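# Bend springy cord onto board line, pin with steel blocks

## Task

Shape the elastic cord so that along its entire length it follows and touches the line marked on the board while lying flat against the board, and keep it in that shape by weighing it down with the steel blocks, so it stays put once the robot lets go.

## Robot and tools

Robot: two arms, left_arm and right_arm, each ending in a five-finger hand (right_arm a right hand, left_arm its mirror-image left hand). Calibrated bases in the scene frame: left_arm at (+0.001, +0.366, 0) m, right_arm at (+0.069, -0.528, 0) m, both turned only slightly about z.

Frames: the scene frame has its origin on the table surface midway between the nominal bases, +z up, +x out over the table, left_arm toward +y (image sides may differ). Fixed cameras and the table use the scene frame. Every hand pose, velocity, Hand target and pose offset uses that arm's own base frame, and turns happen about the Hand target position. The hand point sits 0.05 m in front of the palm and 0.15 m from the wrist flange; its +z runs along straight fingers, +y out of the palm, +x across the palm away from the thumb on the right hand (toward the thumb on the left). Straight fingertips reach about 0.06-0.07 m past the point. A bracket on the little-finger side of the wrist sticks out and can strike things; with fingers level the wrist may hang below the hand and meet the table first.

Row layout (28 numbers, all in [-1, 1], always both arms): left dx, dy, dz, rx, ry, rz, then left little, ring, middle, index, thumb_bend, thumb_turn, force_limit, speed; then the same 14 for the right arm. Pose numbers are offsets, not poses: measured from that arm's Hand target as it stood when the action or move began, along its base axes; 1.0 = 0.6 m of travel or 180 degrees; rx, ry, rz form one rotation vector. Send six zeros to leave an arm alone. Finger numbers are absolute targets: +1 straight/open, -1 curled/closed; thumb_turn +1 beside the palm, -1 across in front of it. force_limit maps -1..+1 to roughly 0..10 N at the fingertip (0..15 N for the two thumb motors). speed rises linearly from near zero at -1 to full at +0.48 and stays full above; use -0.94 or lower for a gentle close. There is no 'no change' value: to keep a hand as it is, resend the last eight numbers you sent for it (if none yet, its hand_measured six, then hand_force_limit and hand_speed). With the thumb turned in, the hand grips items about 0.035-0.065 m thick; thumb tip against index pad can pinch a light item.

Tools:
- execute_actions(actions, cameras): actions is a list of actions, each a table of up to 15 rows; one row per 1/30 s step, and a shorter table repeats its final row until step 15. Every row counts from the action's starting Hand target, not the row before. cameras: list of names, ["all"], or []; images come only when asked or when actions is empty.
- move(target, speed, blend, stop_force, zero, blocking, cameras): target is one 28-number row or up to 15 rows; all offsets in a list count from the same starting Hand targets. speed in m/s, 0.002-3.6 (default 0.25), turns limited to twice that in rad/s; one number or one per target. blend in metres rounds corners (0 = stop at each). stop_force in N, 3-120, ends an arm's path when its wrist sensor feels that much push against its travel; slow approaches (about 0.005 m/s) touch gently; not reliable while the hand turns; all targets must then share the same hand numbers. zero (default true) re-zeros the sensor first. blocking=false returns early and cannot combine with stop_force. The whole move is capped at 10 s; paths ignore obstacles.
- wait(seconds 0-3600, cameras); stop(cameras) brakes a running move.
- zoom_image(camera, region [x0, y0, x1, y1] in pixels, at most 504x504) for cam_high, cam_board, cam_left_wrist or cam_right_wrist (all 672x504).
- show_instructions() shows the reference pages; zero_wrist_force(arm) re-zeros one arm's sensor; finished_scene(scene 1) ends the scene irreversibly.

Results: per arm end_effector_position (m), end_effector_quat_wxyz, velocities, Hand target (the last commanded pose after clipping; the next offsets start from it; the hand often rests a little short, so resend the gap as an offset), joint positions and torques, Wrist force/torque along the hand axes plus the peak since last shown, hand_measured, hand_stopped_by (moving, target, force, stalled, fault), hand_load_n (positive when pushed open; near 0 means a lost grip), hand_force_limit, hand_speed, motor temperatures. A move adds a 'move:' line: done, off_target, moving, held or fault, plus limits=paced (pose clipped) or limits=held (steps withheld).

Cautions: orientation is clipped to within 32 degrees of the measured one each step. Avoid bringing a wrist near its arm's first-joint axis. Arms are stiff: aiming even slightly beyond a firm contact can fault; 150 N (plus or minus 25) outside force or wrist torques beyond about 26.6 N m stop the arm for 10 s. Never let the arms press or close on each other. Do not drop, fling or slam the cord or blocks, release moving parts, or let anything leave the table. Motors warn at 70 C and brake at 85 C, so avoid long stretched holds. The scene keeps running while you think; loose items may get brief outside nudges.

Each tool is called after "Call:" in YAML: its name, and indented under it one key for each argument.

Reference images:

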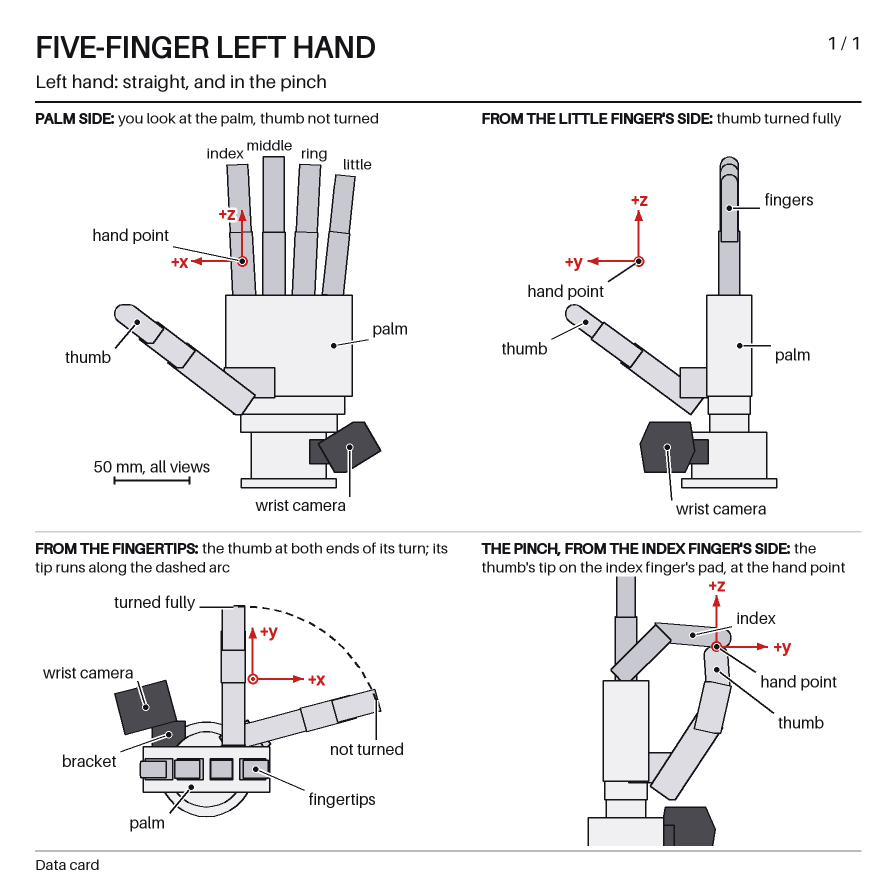

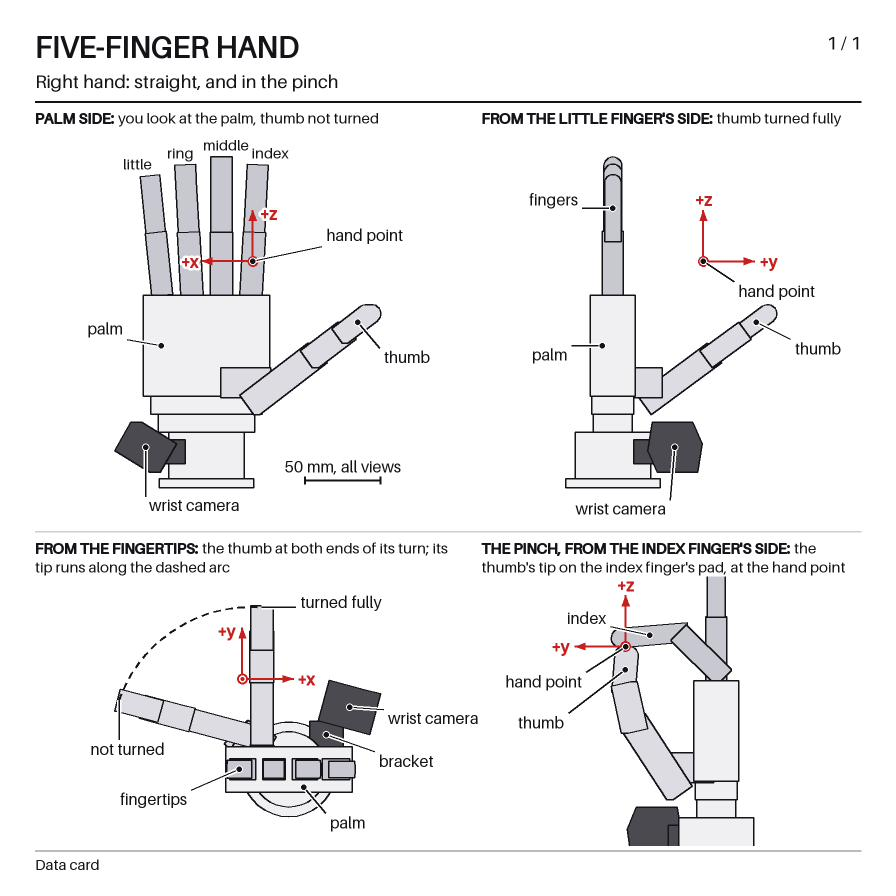

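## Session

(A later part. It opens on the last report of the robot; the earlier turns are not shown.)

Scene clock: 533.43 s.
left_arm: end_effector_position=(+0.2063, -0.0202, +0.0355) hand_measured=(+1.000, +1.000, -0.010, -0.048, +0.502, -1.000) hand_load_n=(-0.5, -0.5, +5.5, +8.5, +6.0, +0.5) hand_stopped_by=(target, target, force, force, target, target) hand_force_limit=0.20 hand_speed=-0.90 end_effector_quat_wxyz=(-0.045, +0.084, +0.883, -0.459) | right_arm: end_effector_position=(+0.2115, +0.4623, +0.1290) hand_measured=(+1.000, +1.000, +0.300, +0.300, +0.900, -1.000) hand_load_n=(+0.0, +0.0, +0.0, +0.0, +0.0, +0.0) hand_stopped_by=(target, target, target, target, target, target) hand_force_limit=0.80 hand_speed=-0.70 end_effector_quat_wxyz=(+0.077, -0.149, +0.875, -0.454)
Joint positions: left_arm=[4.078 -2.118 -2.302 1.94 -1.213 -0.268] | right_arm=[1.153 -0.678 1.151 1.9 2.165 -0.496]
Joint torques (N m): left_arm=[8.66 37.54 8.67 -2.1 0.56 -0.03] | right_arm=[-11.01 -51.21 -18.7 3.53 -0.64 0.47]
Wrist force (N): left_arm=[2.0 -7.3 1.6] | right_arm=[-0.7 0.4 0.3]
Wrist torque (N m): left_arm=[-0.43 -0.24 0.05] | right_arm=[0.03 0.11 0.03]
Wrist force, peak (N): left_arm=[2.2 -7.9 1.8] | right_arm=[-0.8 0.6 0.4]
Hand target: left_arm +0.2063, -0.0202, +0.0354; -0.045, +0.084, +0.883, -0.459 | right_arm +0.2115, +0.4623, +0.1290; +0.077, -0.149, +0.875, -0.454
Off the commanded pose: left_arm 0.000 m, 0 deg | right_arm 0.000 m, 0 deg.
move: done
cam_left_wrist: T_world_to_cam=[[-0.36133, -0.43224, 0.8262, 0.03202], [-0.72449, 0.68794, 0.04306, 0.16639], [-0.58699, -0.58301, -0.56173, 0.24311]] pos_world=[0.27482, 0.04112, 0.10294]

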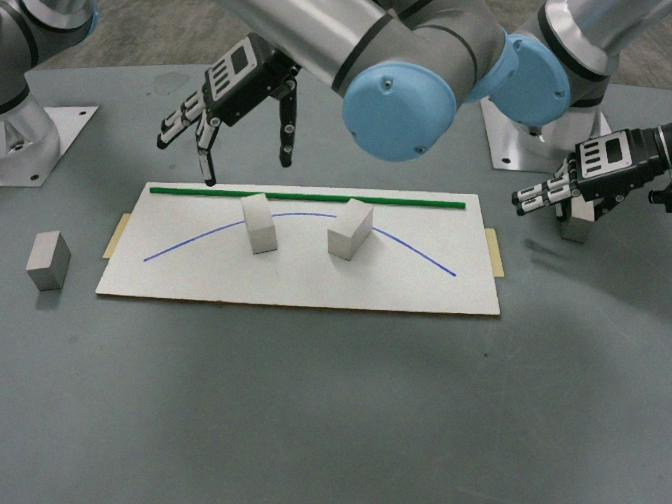

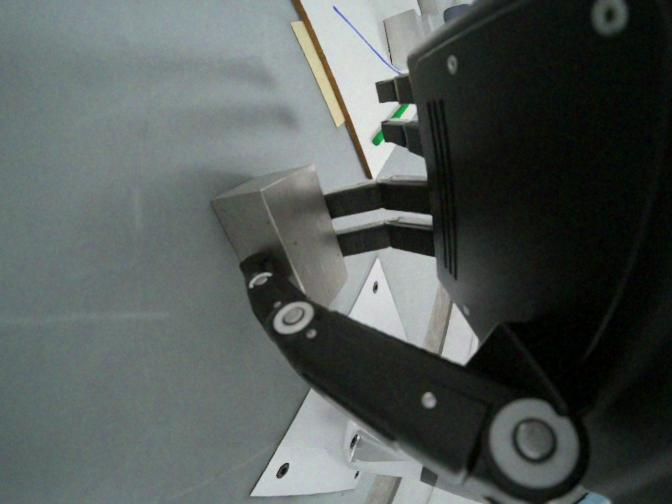

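Call:
move:
  target: [0,0,0.02,0,0,0,1,1,-0.4,-0.4,0.5,-1,0.2,-0.9,0,0,0,0,0,0,1,1,0.3,0.3,0.9,-1,0.8,-0.7]
  speed: 0.02
  cameras: ["cam_board","cam_left_wrist"]

Call:
zoom_image:
  camera: "cam_left_wrist"
  region: [200, 155, 350, 320]

Call:
zoom_image:
  camera: "cam_board"
  region: [500, 120, 660, 280]

Scene clock: 536.07 s.
left_arm: end_effector_position=(+0.2062, -0.0202, +0.0475) hand_measured=(+1.000, +1.000, -0.010, -0.048, +0.502, -1.000) hand_load_n=(+0.0, +0.0, +3.5, +5.0, +8.0, +0.0) hand_stopped_by=(target, target, force, force, target, target) hand_force_limit=0.20 hand_speed=-0.90 end_effector_quat_wxyz=(-0.045, +0.084, +0.883, -0.459) end_effector_velocity=(+0.000, +0.000, -0.002) end_effector_angular_velocity=(+0.000, +0.001, +0.003) | right_arm: end_effector_position=(+0.2115, +0.4623, +0.1290) hand_measured=(+1.000, +1.000, +0.300, +0.300, +0.900, -1.000) hand_load_n=(+0.0, -0.5, +0.0, +0.0, +0.0, +0.0) hand_stopped_by=(target, target, target, target, target, target) hand_force_limit=0.80 hand_speed=-0.70 end_effector_quat_wxyz=(+0.077, -0.149, +0.875, -0.454)
Joint positions: left_arm=[4.078 -2.082 -2.303 1.904 -1.213 -0.268] | right_arm=[1.153 -0.678 1.151 1.9 2.165 -0.496]
Joint velocities: left_arm=[0.001 -0.005 -0.001 0.005 0.001 -0.002] | right_arm=[within noise]
Joint torques (N m): left_arm=[8.61 20.08 -0.75 -0.93 1.65 -0.47] | right_arm=[-11.42 -50.78 -19.07 3.41 -0.61 0.46]
Wrist force (N): left_arm=[-0.3 3.4 2.6] | right_arm=[-0.6 0.4 0.5]
Wrist torque (N m): left_arm=[-0.07 0.00 -0.16] | right_arm=[0.02 0.09 0.04]
Wrist force, peak (N): left_arm=[2.1 -7.8 2.0] | right_arm=[-0.9 0.2 0.6]
Hand target: left_arm +0.2063, -0.0202, +0.0474; -0.045, +0.084, +0.883, -0.459 | right_arm +0.2115, +0.4623, +0.1290; +0.077, -0.149, +0.875, -0.454
Off the commanded pose: left_arm 0.000 m, 0 deg | right_arm 0.000 m, 0 deg.
move: done
cam_left_wrist: T_world_to_cam=[[-0.36139, -0.43219, 0.8262, 0.022], [-0.72446, 0.68798, 0.043, 0.16593], [-0.58699, -0.58301, -0.56173, 0.24985]] pos_world=[0.27482, 0.04102, 0.11504]

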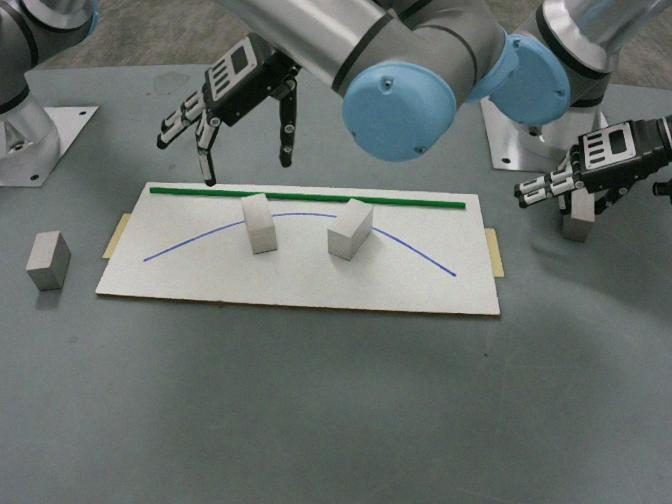

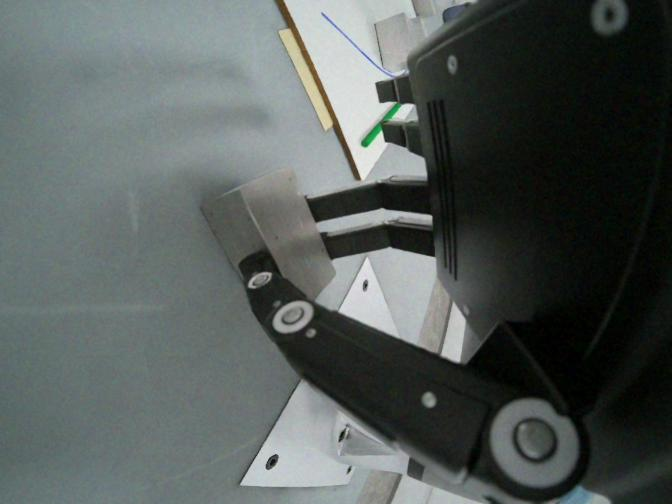

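Scaled by 3.055 from the camera's image (finer frame: 960x720).

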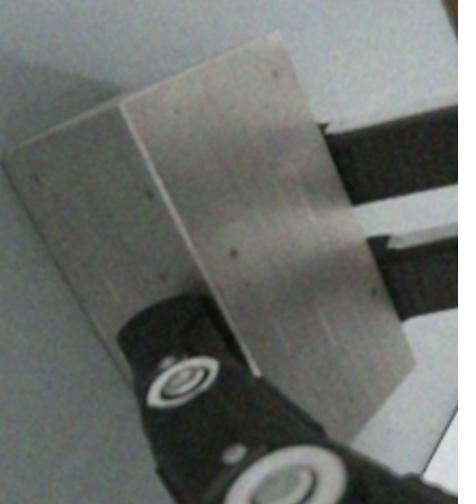

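Scaled by 3.150.

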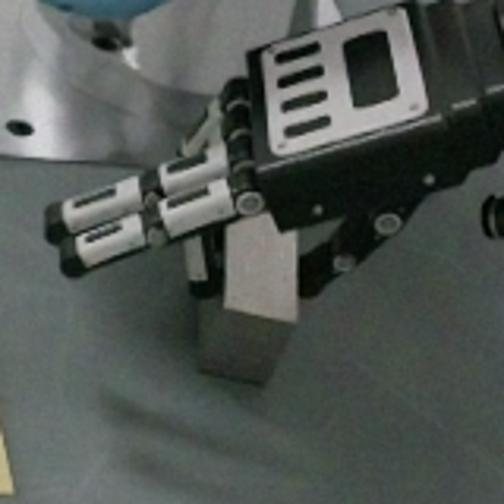

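Call:
move:
  target:
    - [0,0,-0.0195,0,0,0,1,1,-0.4,-0.4,0.5,-1,0.2,-0.9,0,0,0,0,0,0,1,1,0.3,0.3,0.9,-1,0.8,-0.7]
    - [0,0,-0.0195,0,0,0,1,1,-0.4,-0.4,0.42,-1,0.9,-0.9,0,0,0,0,0,0,1,1,0.3,0.3,0.9,-1,0.8,-0.7]
  speed: 0.02
  cameras: ["cam_left_wrist"]

Call:
zoom_image:
  camera: "cam_left_wrist"
  region: [200, 155, 350, 320]

Scene clock: 540.93 s.
left_arm: end_effector_position=(+0.2063, -0.0202, +0.0357) hand_measured=(+1.000, +1.000, -0.010, -0.048, +0.486, -1.000) hand_load_n=(+0.0, +0.0, +5.0, +5.5, +13.5, +0.0) hand_stopped_by=(target, target, force, force, force, target) hand_force_limit=0.90 hand_speed=-0.90 end_effector_quat_wxyz=(-0.045, +0.084, +0.883, -0.459) | right_arm: end_effector_position=(+0.2115, +0.4623, +0.1290) hand_measured=(+1.000, +1.000, +0.300, +0.300, +0.900, -1.000) hand_load_n=(+0.0, +0.0, +0.0, +0.0, +0.0, +0.0) hand_stopped_by=(target, target, target, target, target, target) hand_force_limit=0.80 hand_speed=-0.70 end_effector_quat_wxyz=(+0.077, -0.149, +0.875, -0.454)
Joint positions: left_arm=[4.078 -2.117 -2.302 1.939 -1.213 -0.268] | right_arm=[1.153 -0.678 1.151 1.9 2.165 -0.496]
Joint torques (N m): left_arm=[8.18 37.71 3.95 -4.77 1.68 -0.85] | right_arm=[-10.89 -49.64 -18.74 3.53 -0.62 0.3]
Wrist force (N): left_arm=[0.5 1.4 -2.7] | right_arm=[-0.3 0.4 0.3]
Wrist torque (N m): left_arm=[-0.19 -0.14 -0.10] | right_arm=[0.03 0.05 0.06]
Wrist force, peak (N): left_arm=[0.1 -1.1 -8.0] | right_arm=[-0.9 0.6 0.4]
Hand target: left_arm +0.2063, -0.0202, +0.0357; -0.045, +0.084, +0.883, -0.459 | right_arm +0.2115, +0.4623, +0.1290; +0.077, -0.149, +0.875, -0.454
Off the commanded pose: left_arm 0.000 m, 0 deg | right_arm 0.000 m, 0 deg.
move: done
cam_left_wrist: T_world_to_cam=[[-0.36138, -0.43229, 0.82615, 0.03179], [-0.72449, 0.68794, 0.04306, 0.16637], [-0.58696, -0.58298, -0.5618, 0.24328]] pos_world=[0.27482, 0.04112, 0.10324]

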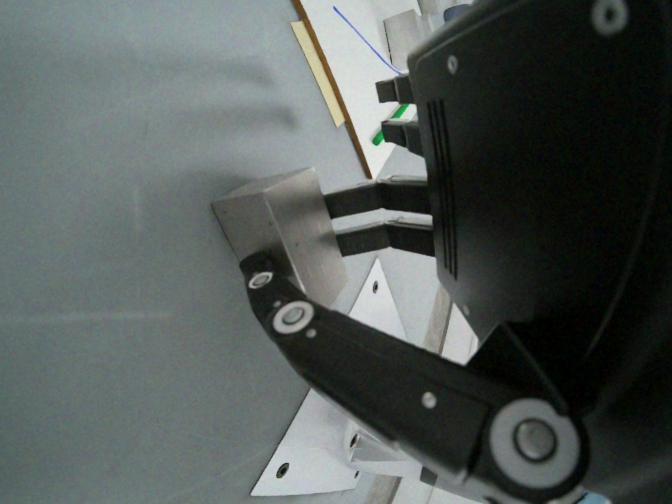

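Scaled by 3.055 from the camera's image (finer frame: 960x720).

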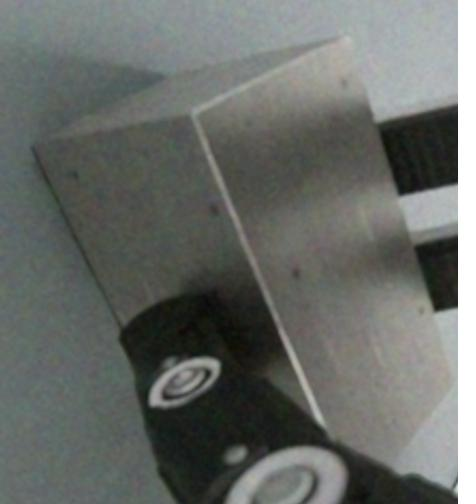

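Call:
move:
  target: [0,0,0.03,0,0,0,1,1,-0.4,-0.4,0.42,-1,0.9,-0.9,0,0,0,0,0,0,1,1,0.3,0.3,0.9,-1,0.8,-0.7]
  speed: 0.03
  cameras: ["cam_board","cam_left_wrist"]

Call:
zoom_image:
  camera: "cam_board"
  region: [500, 120, 660, 280]

Scene clock: 543.00 s.
left_arm: end_effector_position=(+0.2062, -0.0203, +0.0538) hand_measured=(+1.000, +1.000, -0.010, -0.048, +0.486, -1.000) hand_load_n=(+0.0, -0.5, +5.0, +7.0, +12.0, +0.0) hand_stopped_by=(target, target, force, force, force, target) hand_force_limit=0.90 hand_speed=-0.90 end_effector_quat_wxyz=(-0.045, +0.084, +0.883, -0.459) end_effector_velocity=(+0.000, +0.001, -0.002) end_effector_angular_velocity=(+0.001, -0.001, +0.001) | right_arm: end_effector_position=(+0.2115, +0.4623, +0.1290) hand_measured=(+1.000, +1.000, +0.300, +0.300, +0.900, -1.000) hand_load_n=(+0.0, +0.0, -0.5, +0.0, +0.0, +0.0) hand_stopped_by=(target, target, target, target, target, target) hand_force_limit=0.80 hand_speed=-0.70 end_effector_quat_wxyz=(+0.077, -0.149, +0.875, -0.454)
Joint positions: left_arm=[4.078 -2.063 -2.303 1.885 -1.213 -0.268] | right_arm=[1.153 -0.678 1.151 1.9 2.165 -0.496]
Joint velocities: left_arm=[0.001 -0.003 0 0.005 0 0.001] | right_arm=[within noise]
Joint torques (N m): left_arm=[7.87 20.05 9.6 -1.5 1.97 -0.97] | right_arm=[-11.2 -48.97 -19.14 3.49 -0.54 0.43]
Wrist force (N): left_arm=[-0.2 4.0 3.1] | right_arm=[-0.6 0.3 0.5]
Wrist torque (N m): left_arm=[-0.14 0.03 -0.18] | right_arm=[0.01 0.09 0.05]
Wrist force, peak (N): left_arm=[0.0 4.2 3.7] | right_arm=[-0.5 0.6 0.6]
Hand target: left_arm +0.2063, -0.0202, +0.0537; -0.045, +0.084, +0.883, -0.459 | right_arm +0.2115, +0.4623, +0.1290; +0.077, -0.149, +0.875, -0.454
Off the commanded pose: left_arm 0.000 m, 0 deg | right_arm 0.000 m, 0 deg.
move: done
cam_left_wrist: T_world_to_cam=[[-0.36138, -0.43229, 0.82615, 0.01684], [-0.72449, 0.68794, 0.04306, 0.1656], [-0.58696, -0.58298, -0.5618, 0.25327]] pos_world=[0.27472, 0.04102, 0.12124]

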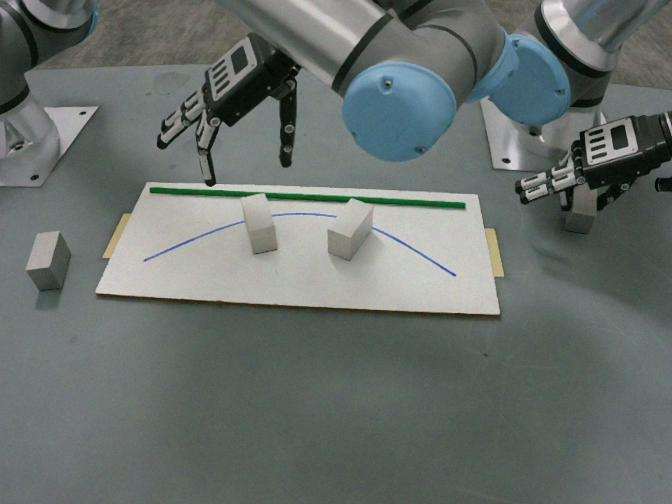

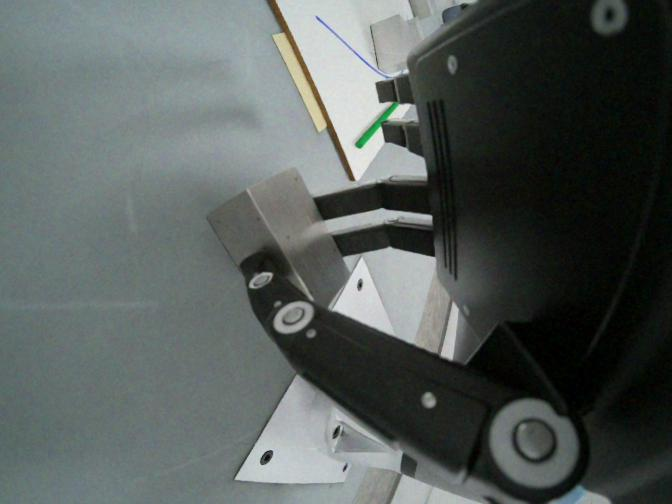

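Scaled by 3.150.

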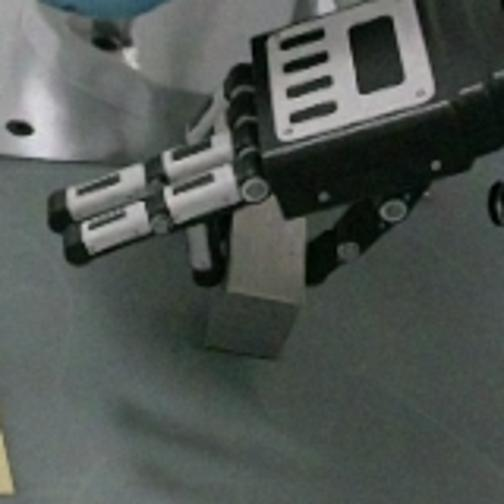

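Call:
move:
  target: [0,0,-0.0295,0,0,0,1,1,-0.4,-0.4,0.42,-1,0.9,-0.9,0,0,0,0,0,0,1,1,0.3,0.3,0.9,-1,0.8,-0.7]
  speed: 0.02

Call:
move:
  target:
    - [0,0,0,0,0,0,1,1,0.35,0.35,0.8,-1,0.9,-0.8,0,0,0,0,0,0,1,1,0.3,0.3,0.9,-1,0.8,-0.7]
    - [0.0067,-0.0013,0,0,0,0,1,1,0.35,0.35,0.8,-1,0.9,-0.8,0,0,0,0,0,0,1,1,0.3,0.3,0.9,-1,0.8,-0.7]
    - [0.0067,-0.0013,0,0,0,0,1,1,0.35,0.35,0.5,-1,0.9,-0.8,0,0,0,0,0,0,1,1,0.3,0.3,0.9,-1,0.8,-0.7]
    - [0.0067,-0.0013,0,0,0,0,1,1,-0.4,-0.4,0.5,-1,0.2,-0.92,0,0,0,0,0,0,1,1,0.3,0.3,0.9,-1,0.8,-0.7]
    - [0.0067,-0.0013,0,0,0,0,1,1,-0.4,-0.4,0.42,-1,0.9,-0.9,0,0,0,0,0,0,1,1,0.3,0.3,0.9,-1,0.8,-0.7]
  speed: 0.03
  cameras: ["cam_board","cam_left_wrist"]

Call:
zoom_image:
  camera: "cam_left_wrist"
  region: [200, 155, 350, 320]

Scene clock: 548.90 s.
left_arm: end_effector_position=(+0.2063, -0.0202, +0.0359) hand_measured=(+1.000, +1.000, -0.010, -0.048, +0.486, -1.000) hand_load_n=(+0.0, +0.0, +5.5, +6.5, +12.0, +1.5) hand_stopped_by=(target, target, force, force, force, target) hand_force_limit=0.90 hand_speed=-0.90 end_effector_quat_wxyz=(-0.045, +0.084, +0.883, -0.459) end_effector_velocity=(+0.000, -0.001, +0.002) end_effector_angular_velocity=(-0.001, -0.001, -0.003) | right_arm: end_effector_position=(+0.2115, +0.4623, +0.1290) hand_measured=(+1.000, +1.000, +0.300, +0.300, +0.900, -1.000) hand_load_n=(+0.0, +0.0, +0.0, +0.0, +0.0, +0.0) hand_stopped_by=(target, target, target, target, target, target) hand_force_limit=0.80 hand_speed=-0.70 end_effector_quat_wxyz=(+0.077, -0.149, +0.875, -0.454)
Joint positions: left_arm=[4.078 -2.117 -2.302 1.938 -1.213 -0.268] | right_arm=[1.153 -0.678 1.151 1.9 2.165 -0.496]
Joint velocities: left_arm=[-0.002 0.005 0 -0.006 0 0.002] | right_arm=[within noise]
Joint torques (N m): left_arm=[8.11 36.38 10.03 -3.62 1.82 -0.4] | right_arm=[-11.35 -49.13 -18.21 3.49 -0.49 0.27]
Wrist force (N): left_arm=[2.6 -6.3 -4.8] | right_arm=[-0.7 0.4 0.4]
Wrist torque (N m): left_arm=[-0.39 -0.21 -0.01] | right_arm=[0.02 0.10 0.03]
Wrist force, peak (N): left_arm=[1.6 -8.3 -7.3] | right_arm=[-0.8 0.5 0.5]
Hand target: left_arm +0.2063, -0.0202, +0.0360; -0.045, +0.084, +0.883, -0.459 | right_arm +0.2115, +0.4623, +0.1290; +0.077, -0.149, +0.875, -0.454
Off the commanded pose: left_arm 0.000 m, 0 deg | right_arm 0.000 m, 0 deg.
move: done

Scene clock: 554.57 s.
left_arm: end_effector_position=(+0.2103, -0.0210, +0.0360) hand_measured=(+1.000, +1.000, -0.014, -0.052, +0.488, -1.000) hand_load_n=(+0.0, +0.0, +6.5, +8.0, +13.5, +0.5) hand_stopped_by=(target, target, force, force, force, target) hand_force_limit=0.90 hand_speed=-0.90 end_effector_quat_wxyz=(-0.045, +0.084, +0.883, -0.459) | right_arm: end_effector_position=(+0.2115, +0.4623, +0.1290) hand_measured=(+1.000, +1.000, +0.300, +0.300, +0.900, -1.000) hand_load_n=(+0.0, +0.0, +0.0, +0.0, +0.0, +0.0) hand_stopped_by=(target, target, target, target, target, target) hand_force_limit=0.80 hand_speed=-0.70 end_effector_quat_wxyz=(+0.077, -0.149, +0.875, -0.454)
Joint positions: left_arm=[4.065 -2.119 -2.292 1.934 -1.203 -0.277] | right_arm=[1.153 -0.678 1.151 1.9 2.165 -0.496]
Joint torques (N m): left_arm=[2.97 33 1.91 -4.75 1.94 0.22] | right_arm=[-11.26 -48.23 -19.52 3.41 -0.41 0.12]
Wrist force (N): left_arm=[0.1 3.8 2.9] | right_arm=[-0.3 0.2 0.5]
Wrist torque (N m): left_arm=[-0.06 0.01 -0.14] | right_arm=[-0.01 0.04 0.05]
Wrist force, peak (N): left_arm=[1.8 0.2 -6.6] | right_arm=[-0.7 0.2 0.7]
Hand target: left_arm +0.2103, -0.0210, +0.0360; -0.045, +0.084, +0.883, -0.459 | right_arm +0.2115, +0.4623, +0.1290; +0.077, -0.149, +0.875, -0.454
Off the commanded pose: left_arm 0.000 m, 0 deg | right_arm 0.000 m, 0 deg.
move: done
cam_left_wrist: T_world_to_cam=[[-0.36138, -0.43229, 0.82615, 0.03265], [-0.72449, 0.68794, 0.04306, 0.16981], [-0.58696, -0.58298, -0.5618, 0.24533]] pos_world=[0.27882, 0.04032, 0.10354]

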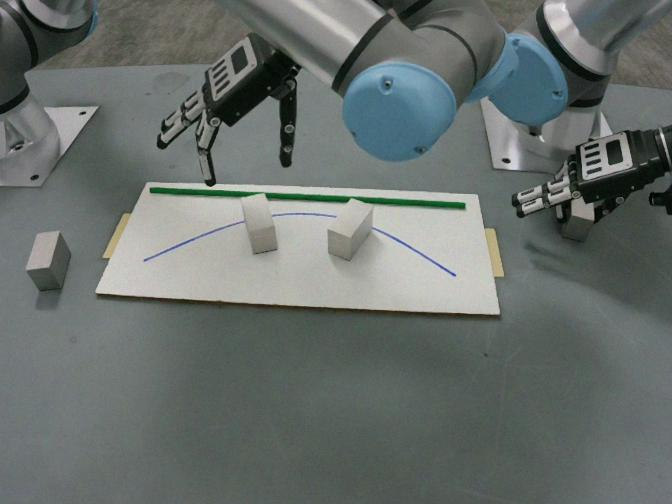

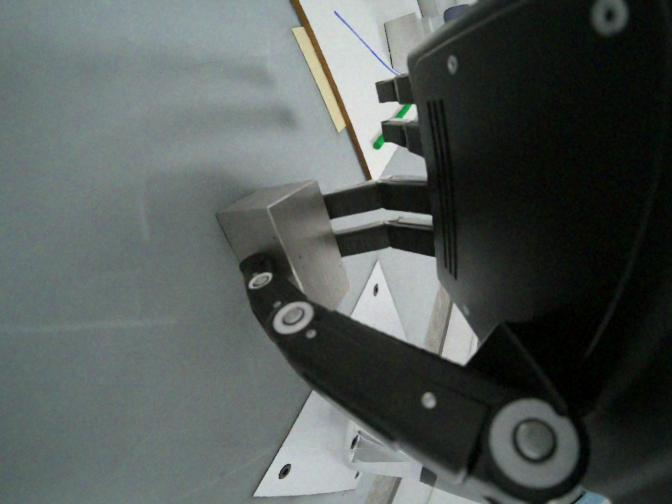

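Scaled by 3.055 from the camera's image (finer frame: 960x720).

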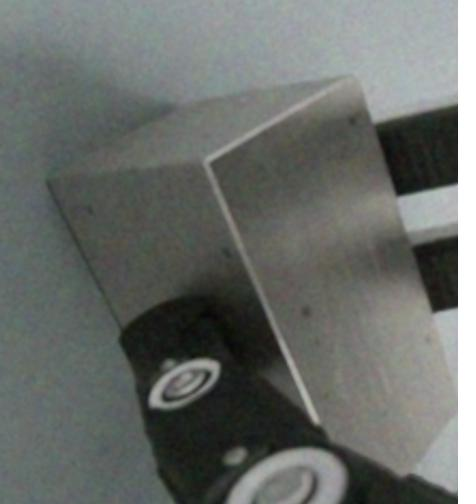

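Call:
move:
  target: [0,0,0.03,0,0,0,1,1,-0.4,-0.4,0.42,-1,0.9,-0.9,0,0,0,0,0,0,1,1,0.3,0.3,0.9,-1,0.8,-0.7]
  speed: 0.03
  cameras: ["cam_board","cam_left_wrist"]

Call:
zoom_image:
  camera: "cam_board"
  region: [540, 180, 620, 260]

Call:
zoom_image:
  camera: "cam_left_wrist"
  region: [200, 155, 350, 320]

Scene clock: 556.93 s.
left_arm: end_effector_position=(+0.2103, -0.0210, +0.0541) hand_measured=(+1.000, +1.000, -0.014, -0.052, +0.488, -1.000) hand_load_n=(+0.0, +0.0, +7.0, +8.0, +13.5, +0.0) hand_stopped_by=(target, target, force, force, force, target) hand_force_limit=0.90 hand_speed=-0.90 end_effector_quat_wxyz=(-0.045, +0.084, +0.883, -0.459) | right_arm: end_effector_position=(+0.2115, +0.4623, +0.1290) hand_measured=(+1.000, +1.000, +0.300, +0.300, +0.900, -1.000) hand_load_n=(+0.0, +0.0, -0.5, +0.0, +0.0, +0.0) hand_stopped_by=(target, target, target, target, target, target) hand_force_limit=0.80 hand_speed=-0.70 end_effector_quat_wxyz=(+0.077, -0.149, +0.875, -0.454)
Joint positions: left_arm=[4.065 -2.066 -2.292 1.881 -1.203 -0.277] | right_arm=[1.153 -0.678 1.151 1.9 2.165 -0.496]
Joint torques (N m): left_arm=[-3.52 18.88 11.19 -1.24 1.85 -0.27] | right_arm=[-11.72 -47.4 -19.14 3.49 -0.46 0.11]
Wrist force (N): left_arm=[-0.3 4.5 3.1] | right_arm=[-0.4 0.4 0.5]
Wrist torque (N m): left_arm=[-0.03 0.05 -0.17] | right_arm=[0.01 0.06 0.05]
Wrist force, peak (N): left_arm=[-0.1 5.1 3.6] | right_arm=[-0.7 0.4 0.8]
Hand target: left_arm +0.2103, -0.0210, +0.0540; -0.045, +0.084, +0.883, -0.459 | right_arm +0.2115, +0.4623, +0.1290; +0.077, -0.149, +0.875, -0.454
Off the commanded pose: left_arm 0.000 m, 0 deg | right_arm 0.000 m, 0 deg.
move: done
cam_left_wrist: T_world_to_cam=[[-0.36138, -0.43229, 0.82615, 0.01778], [-0.72449, 0.68794, 0.04306, 0.16903], [-0.58696, -0.58298, -0.5618, 0.25544]] pos_world=[0.27882, 0.04032, 0.12154]

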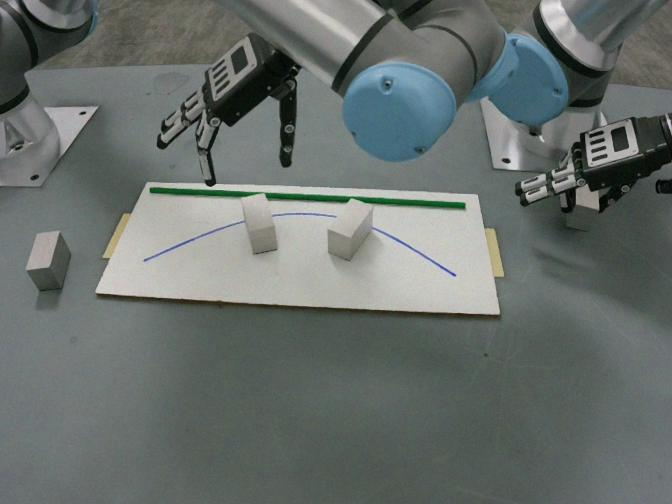

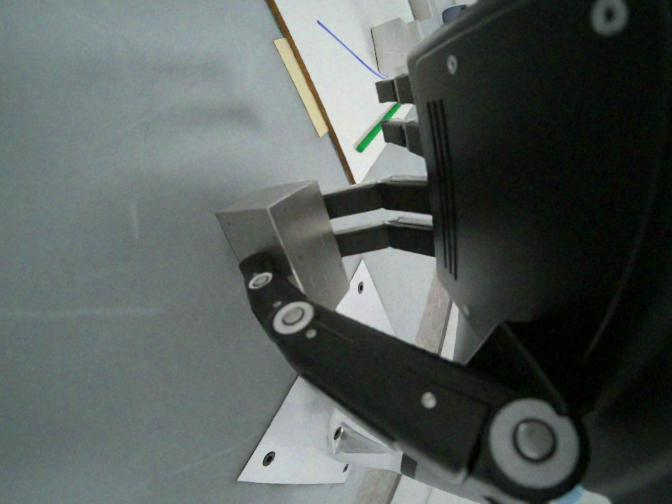

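Scaled by 6.300.

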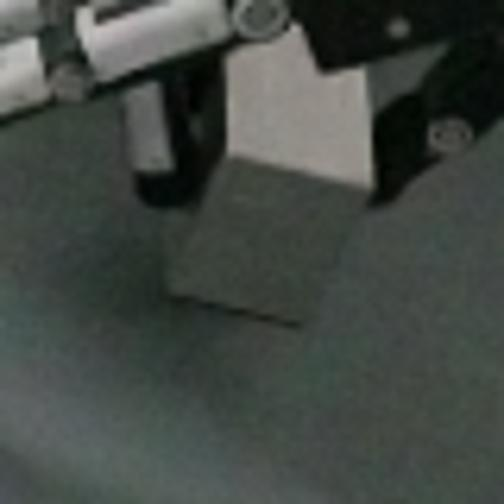

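Scaled by 3.055 from the camera's image (finer frame: 960x720).

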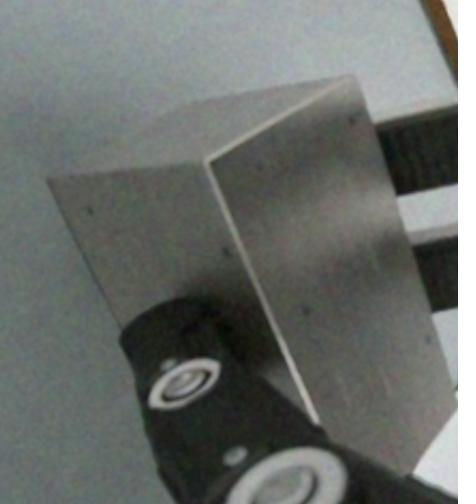

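Call:
move:
  target: [0,0,0.03,0,0,0,1,1,-0.4,-0.4,0.42,-1,0.9,-0.9,0.1215,-0.4197,0,0,0,-0.0322,1,1,0.35,0.35,1,-1,0.8,-0.7]
  speed: 0.2
  cameras: ["cam_board","cam_right_wrist"]

Call:
zoom_image:
  camera: "cam_board"
  region: [10, 210, 90, 310]

Scene clock: 562.73 s.
left_arm: end_effector_position=(+0.2103, -0.0210, +0.0720) hand_measured=(+1.000, +1.000, -0.014, -0.052, +0.488, -1.000) hand_load_n=(+0.0, +0.0, +6.5, +7.5, +13.5, +0.5) hand_stopped_by=(target, target, force, force, force, target) hand_force_limit=0.90 hand_speed=-0.90 end_effector_quat_wxyz=(-0.045, +0.084, +0.883, -0.459) | right_arm: end_effector_position=(+0.2843, +0.2105, +0.1290) hand_measured=(+1.000, +1.000, +0.350, +0.350, +1.000, -1.000) hand_load_n=(+0.0, +0.0, +0.0, +0.0, +0.0, +0.0) hand_stopped_by=(target, target, target, target, target, target) hand_force_limit=0.80 hand_speed=-0.70 end_effector_quat_wxyz=(+0.054, -0.104, +0.882, -0.457)
Joint positions: left_arm=[4.064 -2.014 -2.29 1.826 -1.203 -0.277] | right_arm=[0.725 -1.074 1.83 1.403 2.377 -0.824]
Joint torques (N m): left_arm=[-8.64 19.56 9.97 -1.44 -0.22 -0.61] | right_arm=[-14.25 -37.28 -7.34 0.76 2.31 -1.41]
Wrist force (N): left_arm=[0.3 4.7 3.1] | right_arm=[0.1 0.4 0.3]
Wrist torque (N m): left_arm=[0.00 -0.05 -0.13] | right_arm=[0.03 0.04 0.02]
Wrist force, peak (N): left_arm=[0.2 4.8 3.2] | right_arm=[0.2 -1.1 1.8]
Hand target: left_arm +0.2103, -0.0210, +0.0720; -0.045, +0.084, +0.883, -0.459 | right_arm +0.2844, +0.2104, +0.1290; +0.054, -0.104, +0.882, -0.457
Off the commanded pose: left_arm 0.000 m, 0 deg | right_arm 0.000 m, 0 deg.
move: done
cam_right_wrist: T_world_to_cam=[[-0.34765, 0.48211, -0.80419, 0.10724], [0.72153, 0.68528, 0.09891, -0.3535], [0.59878, -0.54585, -0.58609, 0.13122]] pos_world=[0.21377, 0.26217, 0.19812]

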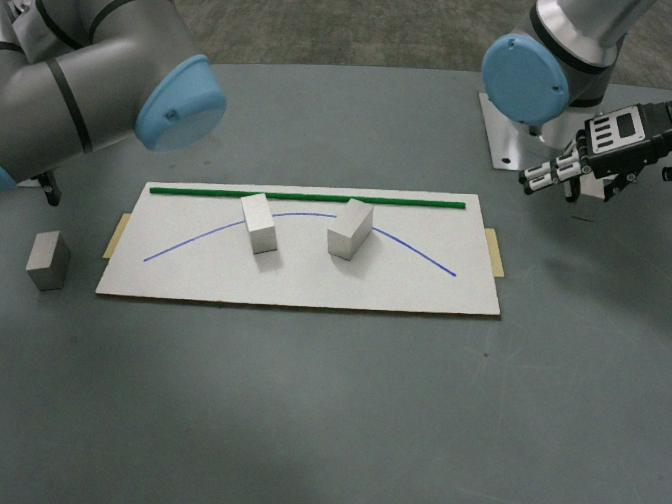

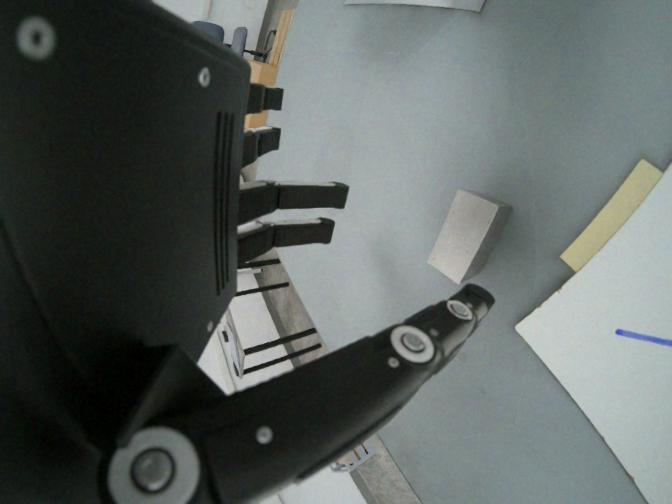

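Scaled by 5.040.

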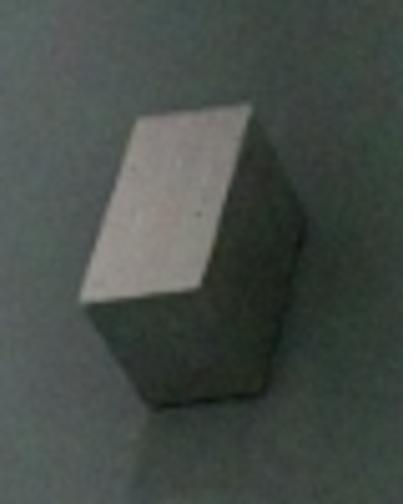

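Call:
zoom_image:
  camera: "cam_right_wrist"
  region: [410, 170, 530, 300]

Scaled by 3.877 from the camera's image (finer frame: 960x720).

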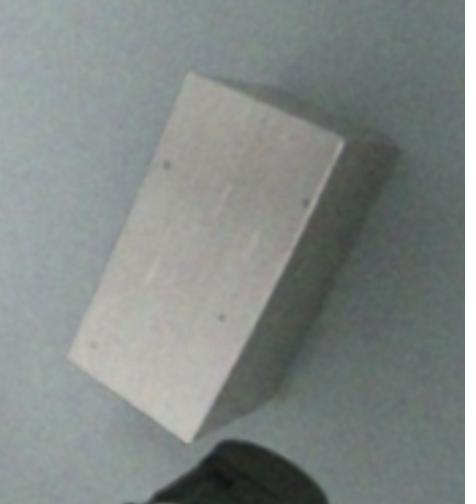

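Call:
move:
  target: [0,0,0,0,0,0,1,1,-0.4,-0.4,0.42,-1,0.9,-0.9,0.0007,0.0039,-0.1533,0,0,0.0017,1,1,0.35,0.35,1,-1,0.8,-0.7]
  speed: 0.06
  stop_force: 6
  cameras: ["cam_board","cam_right_wrist"]

Call:
zoom_image:
  camera: "cam_right_wrist"
  region: [330, 165, 480, 330]

Scene clock: 570.20 s.
left_arm: end_effector_position=(+0.2103, -0.0210, +0.0720) hand_measured=(+1.000, +1.000, -0.014, -0.052, +0.488, -1.000) hand_load_n=(+0.0, +0.0, +7.0, +8.0, +13.5, +0.0) hand_stopped_by=(target, target, force, force, force, target) hand_force_limit=0.90 hand_speed=-0.90 end_effector_quat_wxyz=(-0.045, +0.084, +0.883, -0.459) | right_arm: end_effector_position=(+0.2848, +0.2128, +0.0370) hand_measured=(+1.000, +1.000, +0.350, +0.350, +1.000, -1.000) hand_load_n=(+0.0, +0.0, +0.0, -0.5, +0.0, +0.0) hand_stopped_by=(target, target, target, target, target, target) hand_force_limit=0.80 hand_speed=-0.70 end_effector_quat_wxyz=(+0.056, -0.107, +0.881, -0.457)
Joint positions: left_arm=[4.064 -2.014 -2.29 1.826 -1.203 -0.277] | right_arm=[0.73 -0.901 1.859 1.201 2.377 -0.825]
Joint torques (N m): left_arm=[-7.02 17.95 5.18 -1.67 -1 -0.14] | right_arm=[2.2 -45.15 -16.25 1.17 2.02 -1.07]
Wrist force (N): left_arm=[0.6 4.7 3.1] | right_arm=[-0.3 0.2 0.6]
Wrist torque (N m): left_arm=[0.01 -0.08 -0.11] | right_arm=[-0.01 0.06 0.14]
Wrist force, peak (N): left_arm=[0.3 4.9 3.2] | right_arm=[-0.4 0.7 0.8]
Hand target: left_arm +0.2103, -0.0210, +0.0720; -0.045, +0.084, +0.883, -0.459 | right_arm +0.2848, +0.2128, +0.0370; +0.056, -0.107, +0.881, -0.457
Off the commanded pose: left_arm 0.000 m, 0 deg | right_arm 0.000 m, 0 deg.
move: done
cam_right_wrist: T_world_to_cam=[[-0.35029, 0.48015, -0.80421, 0.0335], [0.71783, 0.68918, 0.0988, -0.34607], [0.60168, -0.54267, -0.58608, 0.07676]] pos_world=[0.21397, 0.26408, 0.10612]

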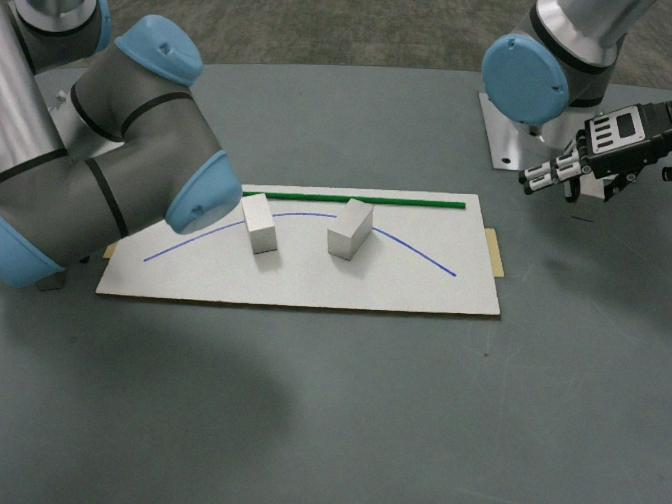

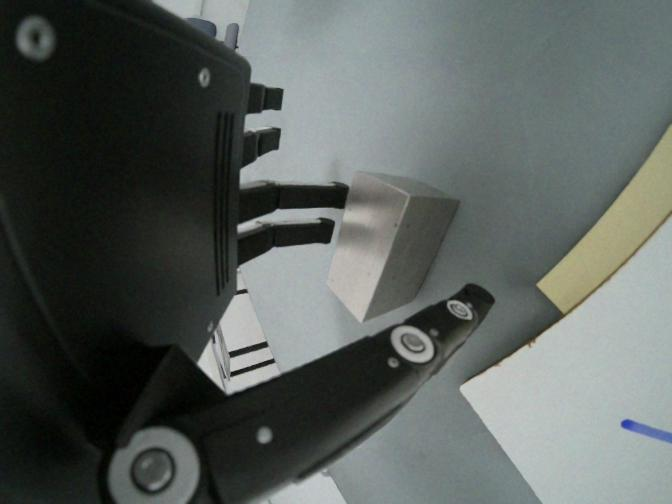

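Scaled by 3.055 from the camera's image (finer frame: 960x720).

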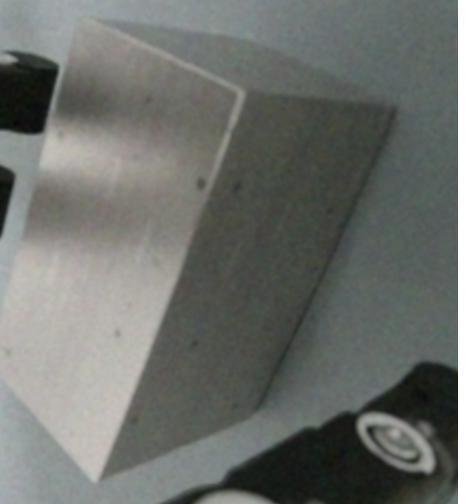

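Call:
move:
  target:
    - [0,0,0,0,0,0,1,1,-0.4,-0.4,0.42,-1,0.9,-0.9,0,0,0,0,0,0,1,1,0.35,0.35,0.5,-1,0.9,-0.8]
    - [0,0,0,0,0,0,1,1,-0.4,-0.4,0.42,-1,0.9,-0.9,0,0,0,0,0,0,1,1,-0.4,-0.4,0.5,-1,0.2,-0.92]
    - [0,0,0,0,0,0,1,1,-0.4,-0.4,0.42,-1,0.9,-0.9,0,0,0,0,0,0,1,1,-0.4,-0.4,0.42,-1,0.9,-0.9]
  speed: 0.03
  cameras: ["cam_board","cam_right_wrist"]

Call:
zoom_image:
  camera: "cam_right_wrist"
  region: [330, 165, 480, 330]

Scene clock: 578.50 s.
left_arm: end_effector_position=(+0.2103, -0.0210, +0.0720) hand_measured=(+1.000, +1.000, -0.014, -0.052, +0.488, -1.000) hand_load_n=(+0.0, +0.0, +6.5, +8.0, +13.5, +0.0) hand_stopped_by=(target, target, force, force, force, target) hand_force_limit=0.90 hand_speed=-0.90 end_effector_quat_wxyz=(-0.045, +0.084, +0.883, -0.459) | right_arm: end_effector_position=(+0.2848, +0.2128, +0.0370) hand_measured=(+1.000, +1.000, -0.022, -0.058, +0.454, -1.000) hand_load_n=(+0.0, +0.0, +7.5, +7.5, +14.5, +0.0) hand_stopped_by=(target, target, force, force, force, target) hand_force_limit=0.90 hand_speed=-0.90 end_effector_quat_wxyz=(+0.056, -0.107, +0.881, -0.457)
Joint positions: left_arm=[4.064 -2.014 -2.29 1.826 -1.203 -0.277] | right_arm=[0.73 -0.901 1.859 1.201 2.377 -0.825]
Joint torques (N m): left_arm=[-5.58 18.8 4.96 -1.87 -1.08 0.5] | right_arm=[-11.38 -39.96 -15.58 2.12 0.25 0.8]
Wrist force (N): left_arm=[0.3 4.7 3.1] | right_arm=[-0.7 4.4 2.4]
Wrist torque (N m): left_arm=[0.00 -0.05 -0.12] | right_arm=[0.17 0.04 0.22]
Wrist force, peak (N): left_arm=[0.2 4.9 3.2] | right_arm=[-2.4 -8.5 1.6]
Hand target: left_arm +0.2103, -0.0210, +0.0720; -0.045, +0.084, +0.883, -0.459 | right_arm +0.2848, +0.2128, +0.0370; +0.056, -0.107, +0.881, -0.457
Off the commanded pose: left_arm 0.000 m, 0 deg | right_arm 0.000 m, 0 deg.
move: done
cam_right_wrist: T_world_to_cam=[[-0.3502, 0.48024, -0.8042, 0.03345], [0.71787, 0.68911, 0.09891, -0.34608], [0.60168, -0.54267, -0.58608, 0.07676]] pos_world=[0.21397, 0.26408, 0.10612]

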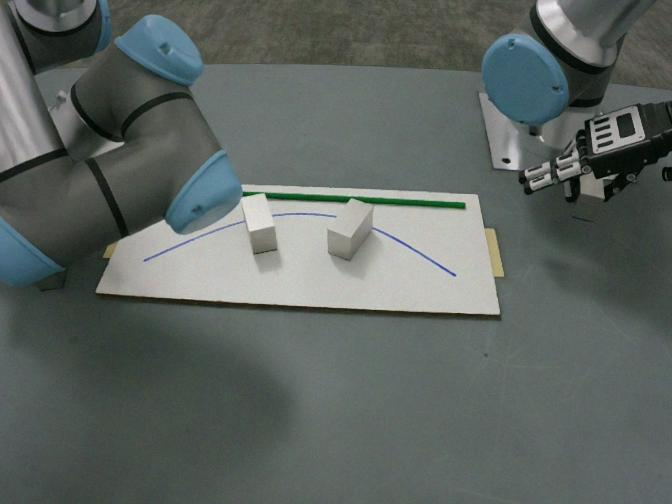

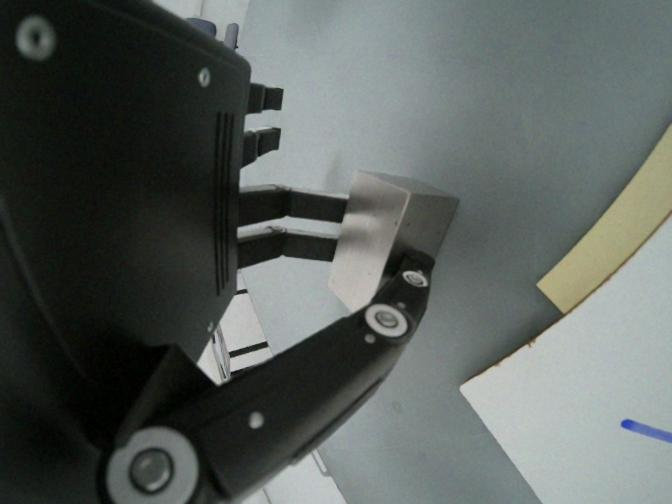

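Scaled by 3.055 from the camera's image (finer frame: 960x720).

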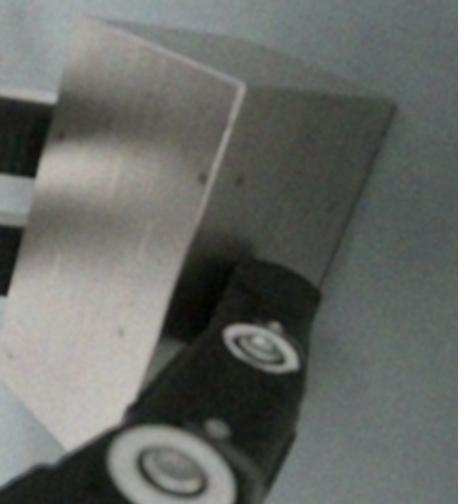

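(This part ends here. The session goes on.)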